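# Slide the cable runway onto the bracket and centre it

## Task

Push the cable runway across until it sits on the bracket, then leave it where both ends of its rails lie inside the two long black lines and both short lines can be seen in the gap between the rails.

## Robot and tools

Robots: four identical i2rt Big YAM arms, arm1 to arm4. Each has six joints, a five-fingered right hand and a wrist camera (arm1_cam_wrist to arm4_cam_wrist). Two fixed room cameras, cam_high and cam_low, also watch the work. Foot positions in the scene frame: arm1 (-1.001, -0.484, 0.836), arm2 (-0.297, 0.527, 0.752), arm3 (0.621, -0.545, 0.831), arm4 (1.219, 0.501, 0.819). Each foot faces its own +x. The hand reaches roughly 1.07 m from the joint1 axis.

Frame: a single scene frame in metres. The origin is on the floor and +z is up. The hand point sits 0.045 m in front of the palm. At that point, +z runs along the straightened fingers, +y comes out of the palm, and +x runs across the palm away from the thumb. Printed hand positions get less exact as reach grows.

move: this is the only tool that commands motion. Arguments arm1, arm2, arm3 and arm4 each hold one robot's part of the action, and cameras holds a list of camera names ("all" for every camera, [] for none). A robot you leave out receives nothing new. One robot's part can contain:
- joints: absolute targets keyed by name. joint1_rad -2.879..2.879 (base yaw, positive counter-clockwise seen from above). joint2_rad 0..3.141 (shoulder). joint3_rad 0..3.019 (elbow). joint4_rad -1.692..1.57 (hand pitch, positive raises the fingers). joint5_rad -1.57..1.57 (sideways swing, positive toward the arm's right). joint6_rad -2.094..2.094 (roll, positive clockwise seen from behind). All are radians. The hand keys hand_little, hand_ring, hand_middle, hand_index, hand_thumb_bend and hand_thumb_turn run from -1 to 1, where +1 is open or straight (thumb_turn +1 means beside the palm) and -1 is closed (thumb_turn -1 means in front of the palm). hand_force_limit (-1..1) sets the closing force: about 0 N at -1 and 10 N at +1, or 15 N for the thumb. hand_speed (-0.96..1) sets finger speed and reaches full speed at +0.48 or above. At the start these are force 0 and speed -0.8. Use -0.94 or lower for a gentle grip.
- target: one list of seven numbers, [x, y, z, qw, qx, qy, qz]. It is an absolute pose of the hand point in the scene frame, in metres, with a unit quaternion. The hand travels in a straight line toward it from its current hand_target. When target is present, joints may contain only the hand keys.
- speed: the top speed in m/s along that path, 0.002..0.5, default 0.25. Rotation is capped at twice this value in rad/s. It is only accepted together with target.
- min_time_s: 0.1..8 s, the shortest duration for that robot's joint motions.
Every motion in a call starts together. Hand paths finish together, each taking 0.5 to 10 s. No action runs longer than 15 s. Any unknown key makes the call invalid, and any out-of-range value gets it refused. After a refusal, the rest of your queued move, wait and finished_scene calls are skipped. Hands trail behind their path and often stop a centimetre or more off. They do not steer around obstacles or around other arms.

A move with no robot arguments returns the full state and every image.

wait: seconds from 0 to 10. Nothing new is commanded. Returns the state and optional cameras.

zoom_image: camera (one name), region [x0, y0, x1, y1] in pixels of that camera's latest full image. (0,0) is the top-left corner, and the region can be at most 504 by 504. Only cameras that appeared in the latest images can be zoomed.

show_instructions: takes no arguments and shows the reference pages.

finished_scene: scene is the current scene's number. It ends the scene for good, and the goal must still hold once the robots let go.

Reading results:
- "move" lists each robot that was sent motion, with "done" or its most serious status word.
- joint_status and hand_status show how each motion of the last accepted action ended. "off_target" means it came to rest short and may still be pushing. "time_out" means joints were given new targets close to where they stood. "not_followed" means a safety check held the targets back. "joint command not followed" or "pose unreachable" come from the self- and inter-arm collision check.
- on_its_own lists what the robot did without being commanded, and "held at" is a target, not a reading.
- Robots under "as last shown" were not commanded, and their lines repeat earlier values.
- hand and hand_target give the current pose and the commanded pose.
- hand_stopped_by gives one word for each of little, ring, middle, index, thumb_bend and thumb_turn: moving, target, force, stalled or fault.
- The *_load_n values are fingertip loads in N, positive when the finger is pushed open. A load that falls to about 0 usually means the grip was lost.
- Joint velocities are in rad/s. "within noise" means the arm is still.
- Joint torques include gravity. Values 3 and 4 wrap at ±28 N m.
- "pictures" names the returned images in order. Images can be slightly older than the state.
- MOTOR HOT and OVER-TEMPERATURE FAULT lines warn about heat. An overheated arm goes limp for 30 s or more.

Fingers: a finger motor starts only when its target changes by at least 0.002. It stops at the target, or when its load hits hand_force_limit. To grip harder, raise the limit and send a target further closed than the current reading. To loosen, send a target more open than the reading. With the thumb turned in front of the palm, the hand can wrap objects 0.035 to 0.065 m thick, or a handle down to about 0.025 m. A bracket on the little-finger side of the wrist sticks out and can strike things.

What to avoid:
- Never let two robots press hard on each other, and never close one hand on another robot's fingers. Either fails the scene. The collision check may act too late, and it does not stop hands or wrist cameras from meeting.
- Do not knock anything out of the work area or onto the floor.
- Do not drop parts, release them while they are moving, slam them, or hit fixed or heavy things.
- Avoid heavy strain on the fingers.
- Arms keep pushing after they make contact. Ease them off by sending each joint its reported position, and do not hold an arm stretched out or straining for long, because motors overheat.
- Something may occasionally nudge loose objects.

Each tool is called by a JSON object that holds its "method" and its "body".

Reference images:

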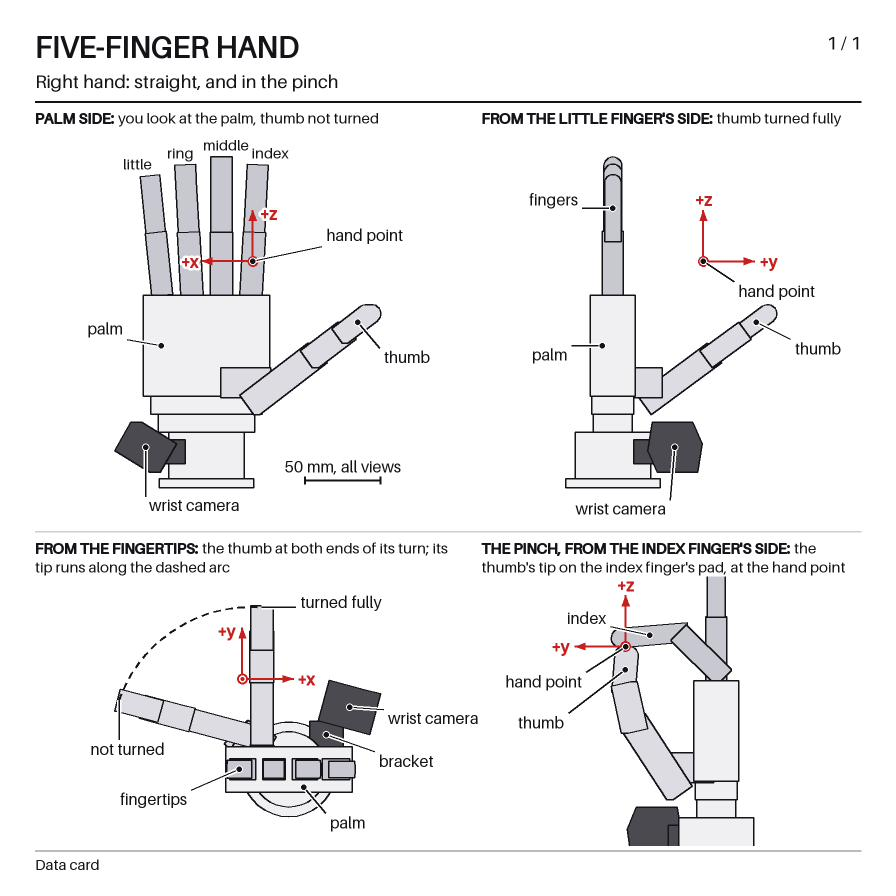

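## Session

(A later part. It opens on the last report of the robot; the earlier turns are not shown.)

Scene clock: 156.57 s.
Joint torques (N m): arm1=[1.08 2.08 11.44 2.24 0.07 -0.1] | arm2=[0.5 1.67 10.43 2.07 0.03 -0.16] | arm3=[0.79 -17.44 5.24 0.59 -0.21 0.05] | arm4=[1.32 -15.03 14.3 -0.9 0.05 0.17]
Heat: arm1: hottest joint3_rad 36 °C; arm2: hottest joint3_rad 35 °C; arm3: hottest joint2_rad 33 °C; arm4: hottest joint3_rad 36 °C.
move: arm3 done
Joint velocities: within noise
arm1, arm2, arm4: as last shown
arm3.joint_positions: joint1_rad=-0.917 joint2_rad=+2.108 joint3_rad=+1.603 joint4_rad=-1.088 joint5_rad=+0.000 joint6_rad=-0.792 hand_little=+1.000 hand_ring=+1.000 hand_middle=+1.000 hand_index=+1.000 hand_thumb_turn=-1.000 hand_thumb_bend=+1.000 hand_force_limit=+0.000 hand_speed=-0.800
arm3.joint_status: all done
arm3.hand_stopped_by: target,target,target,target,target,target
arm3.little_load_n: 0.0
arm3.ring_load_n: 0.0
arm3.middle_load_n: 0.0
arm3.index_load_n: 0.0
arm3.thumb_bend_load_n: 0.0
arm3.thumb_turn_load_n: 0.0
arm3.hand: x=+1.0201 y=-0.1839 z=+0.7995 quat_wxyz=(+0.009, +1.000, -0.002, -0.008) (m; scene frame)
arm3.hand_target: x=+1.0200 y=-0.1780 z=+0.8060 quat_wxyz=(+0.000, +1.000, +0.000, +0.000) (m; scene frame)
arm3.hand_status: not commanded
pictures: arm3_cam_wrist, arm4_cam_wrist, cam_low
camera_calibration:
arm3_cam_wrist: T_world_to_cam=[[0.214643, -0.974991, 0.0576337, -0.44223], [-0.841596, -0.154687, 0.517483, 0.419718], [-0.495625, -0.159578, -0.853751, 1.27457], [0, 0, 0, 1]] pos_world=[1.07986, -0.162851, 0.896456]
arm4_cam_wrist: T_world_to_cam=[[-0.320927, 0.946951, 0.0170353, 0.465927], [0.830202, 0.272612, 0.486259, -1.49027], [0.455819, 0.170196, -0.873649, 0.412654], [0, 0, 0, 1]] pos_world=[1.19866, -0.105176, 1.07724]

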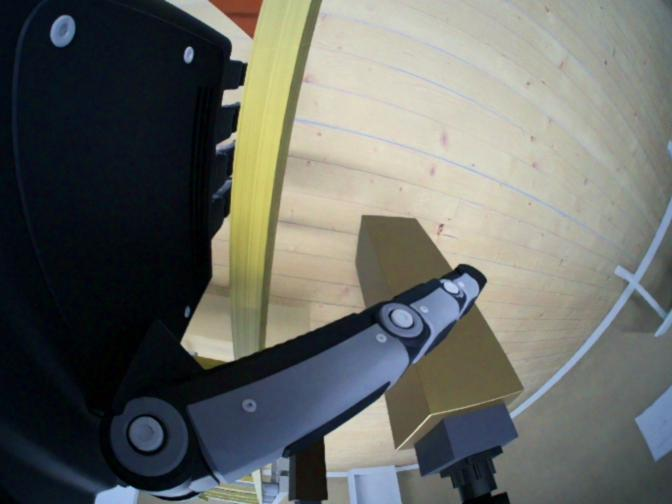

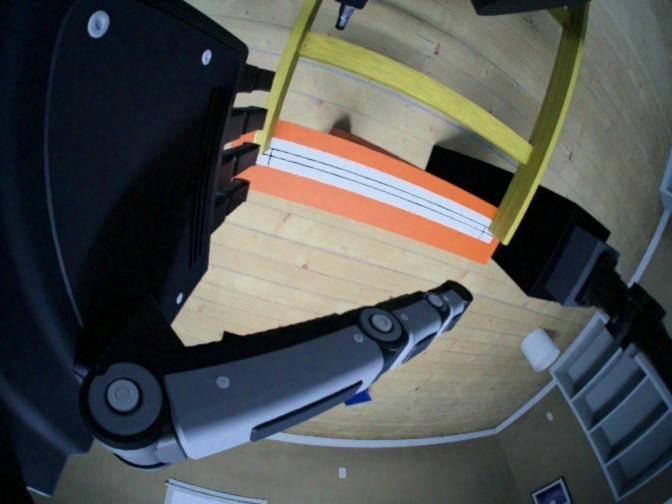

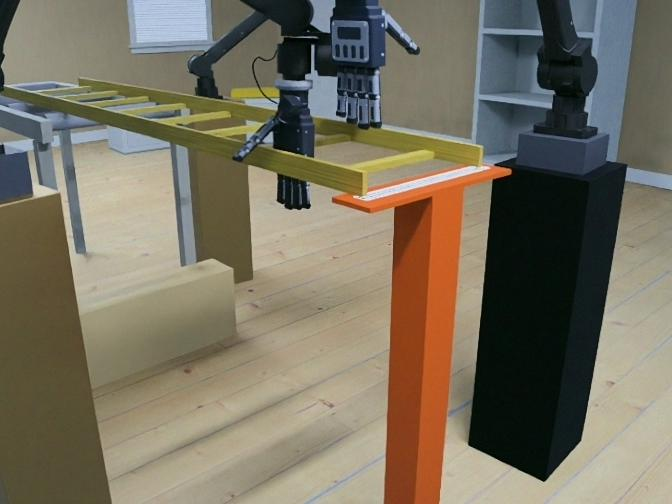

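{"method": "move", "body": {"arm3": {"target": [1.020, -0.182, 1.0, 0, 1, 0, 0], "speed": 0.15}, "cameras": ["cam_low", "arm4_cam_wrist"]}}

{"method": "zoom_image", "body": {"camera": "arm4_cam_wrist", "region": [240, 125, 300, 175]}}

{"method": "zoom_image", "body": {"camera": "arm4_cam_wrist", "region": [465, 200, 525, 250]}}

Scene clock: 160.17 s.
Joint torques (N m): arm1=[0.85 1.67 11.36 2.21 0.05 -0.11] | arm2=[0.73 1.32 10.43 2.26 0.05 -0.17] | arm3=[1.03 -15.68 10.04 -0.43 -0.19 0] | arm4=[1.32 -15.15 14.27 -0.91 0.05 0.17]
Heat: arm1: hottest joint3_rad 36 °C; arm2: hottest joint3_rad 35 °C; arm3: hottest joint2_rad 33 °C; arm4: hottest joint3_rad 36 °C.
move: arm3 off_target
Joint velocities: within noise
arm1, arm2, arm4: as last shown
arm2.thumb_turn_load_n: 0.5
arm3.joint_positions: joint1_rad=-0.917 joint2_rad=+1.943 joint3_rad=+1.823 joint4_rad=-1.500 joint5_rad=+0.000 joint6_rad=-0.792 hand_little=+1.000 hand_ring=+1.000 hand_middle=+1.000 hand_index=+1.000 hand_thumb_turn=-1.000 hand_thumb_bend=+1.000 hand_force_limit=+0.000 hand_speed=-0.800
arm3.joint_status: not commanded
arm3.hand_stopped_by: target,target,target,target,target,target
arm3.little_load_n: 0.0
arm3.ring_load_n: 0.0
arm3.middle_load_n: 0.0
arm3.index_load_n: 0.0
arm3.thumb_bend_load_n: 0.0
arm3.thumb_turn_load_n: 0.0
arm3.hand: x=+1.0104 y=-0.1928 z=+0.9776 quat_wxyz=(+0.019, +1.000, -0.002, -0.018) (m; scene frame)
arm3.hand_target: x=+1.0191 y=-0.1829 z=+1.0001 quat_wxyz=(+0.000, +1.000, +0.000, +0.000) (m; scene frame)
arm3.hand_status: off_target (0.027 m and 3.0 deg from the pose sent, 0.201 m and 1.4 deg at the start)
arm4.ring_load_n: -0.5
pictures: arm4_cam_wrist, cam_low
camera_calibration:
arm4_cam_wrist: T_world_to_cam=[[-0.320927, 0.946951, 0.0170353, 0.465927], [0.830202, 0.272612, 0.486259, -1.49027], [0.455819, 0.170196, -0.873649, 0.412654], [0, 0, 0, 1]] pos_world=[1.19866, -0.105176, 1.07724]

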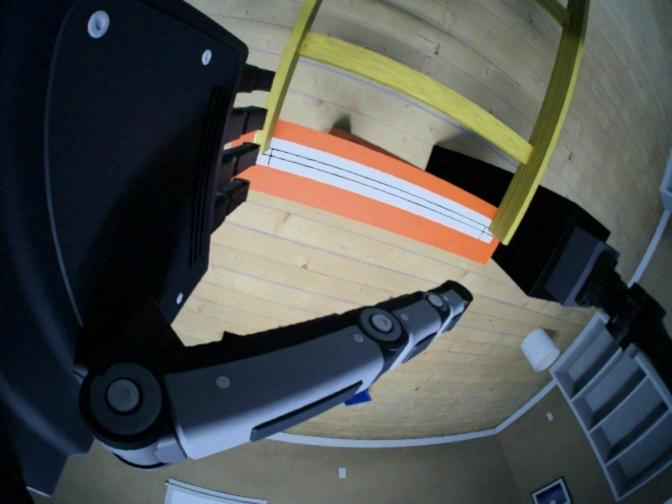

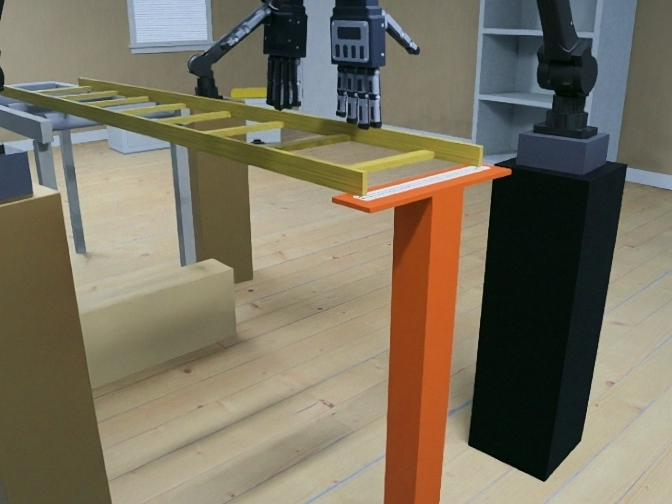

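Scaled by 8.400 from the camera's 672x504 image, which has a finer 960x720 frame.

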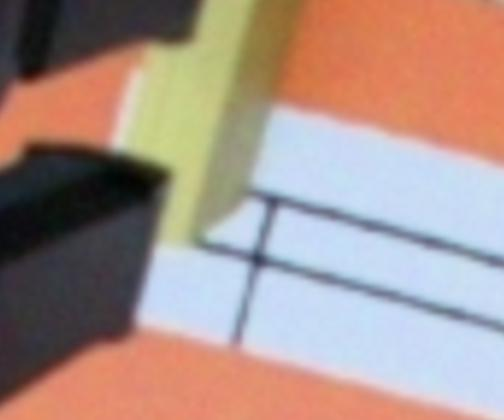

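Scaled by 8.400 from the camera's 672x504 image, which has a finer 960x720 frame.

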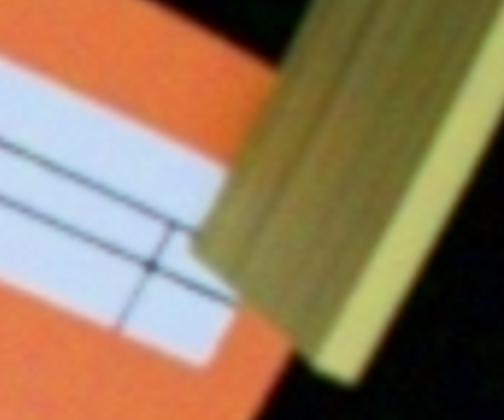

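{"method": "finished_scene", "body": {"scene": 1}}

The scene is finished: the task was done.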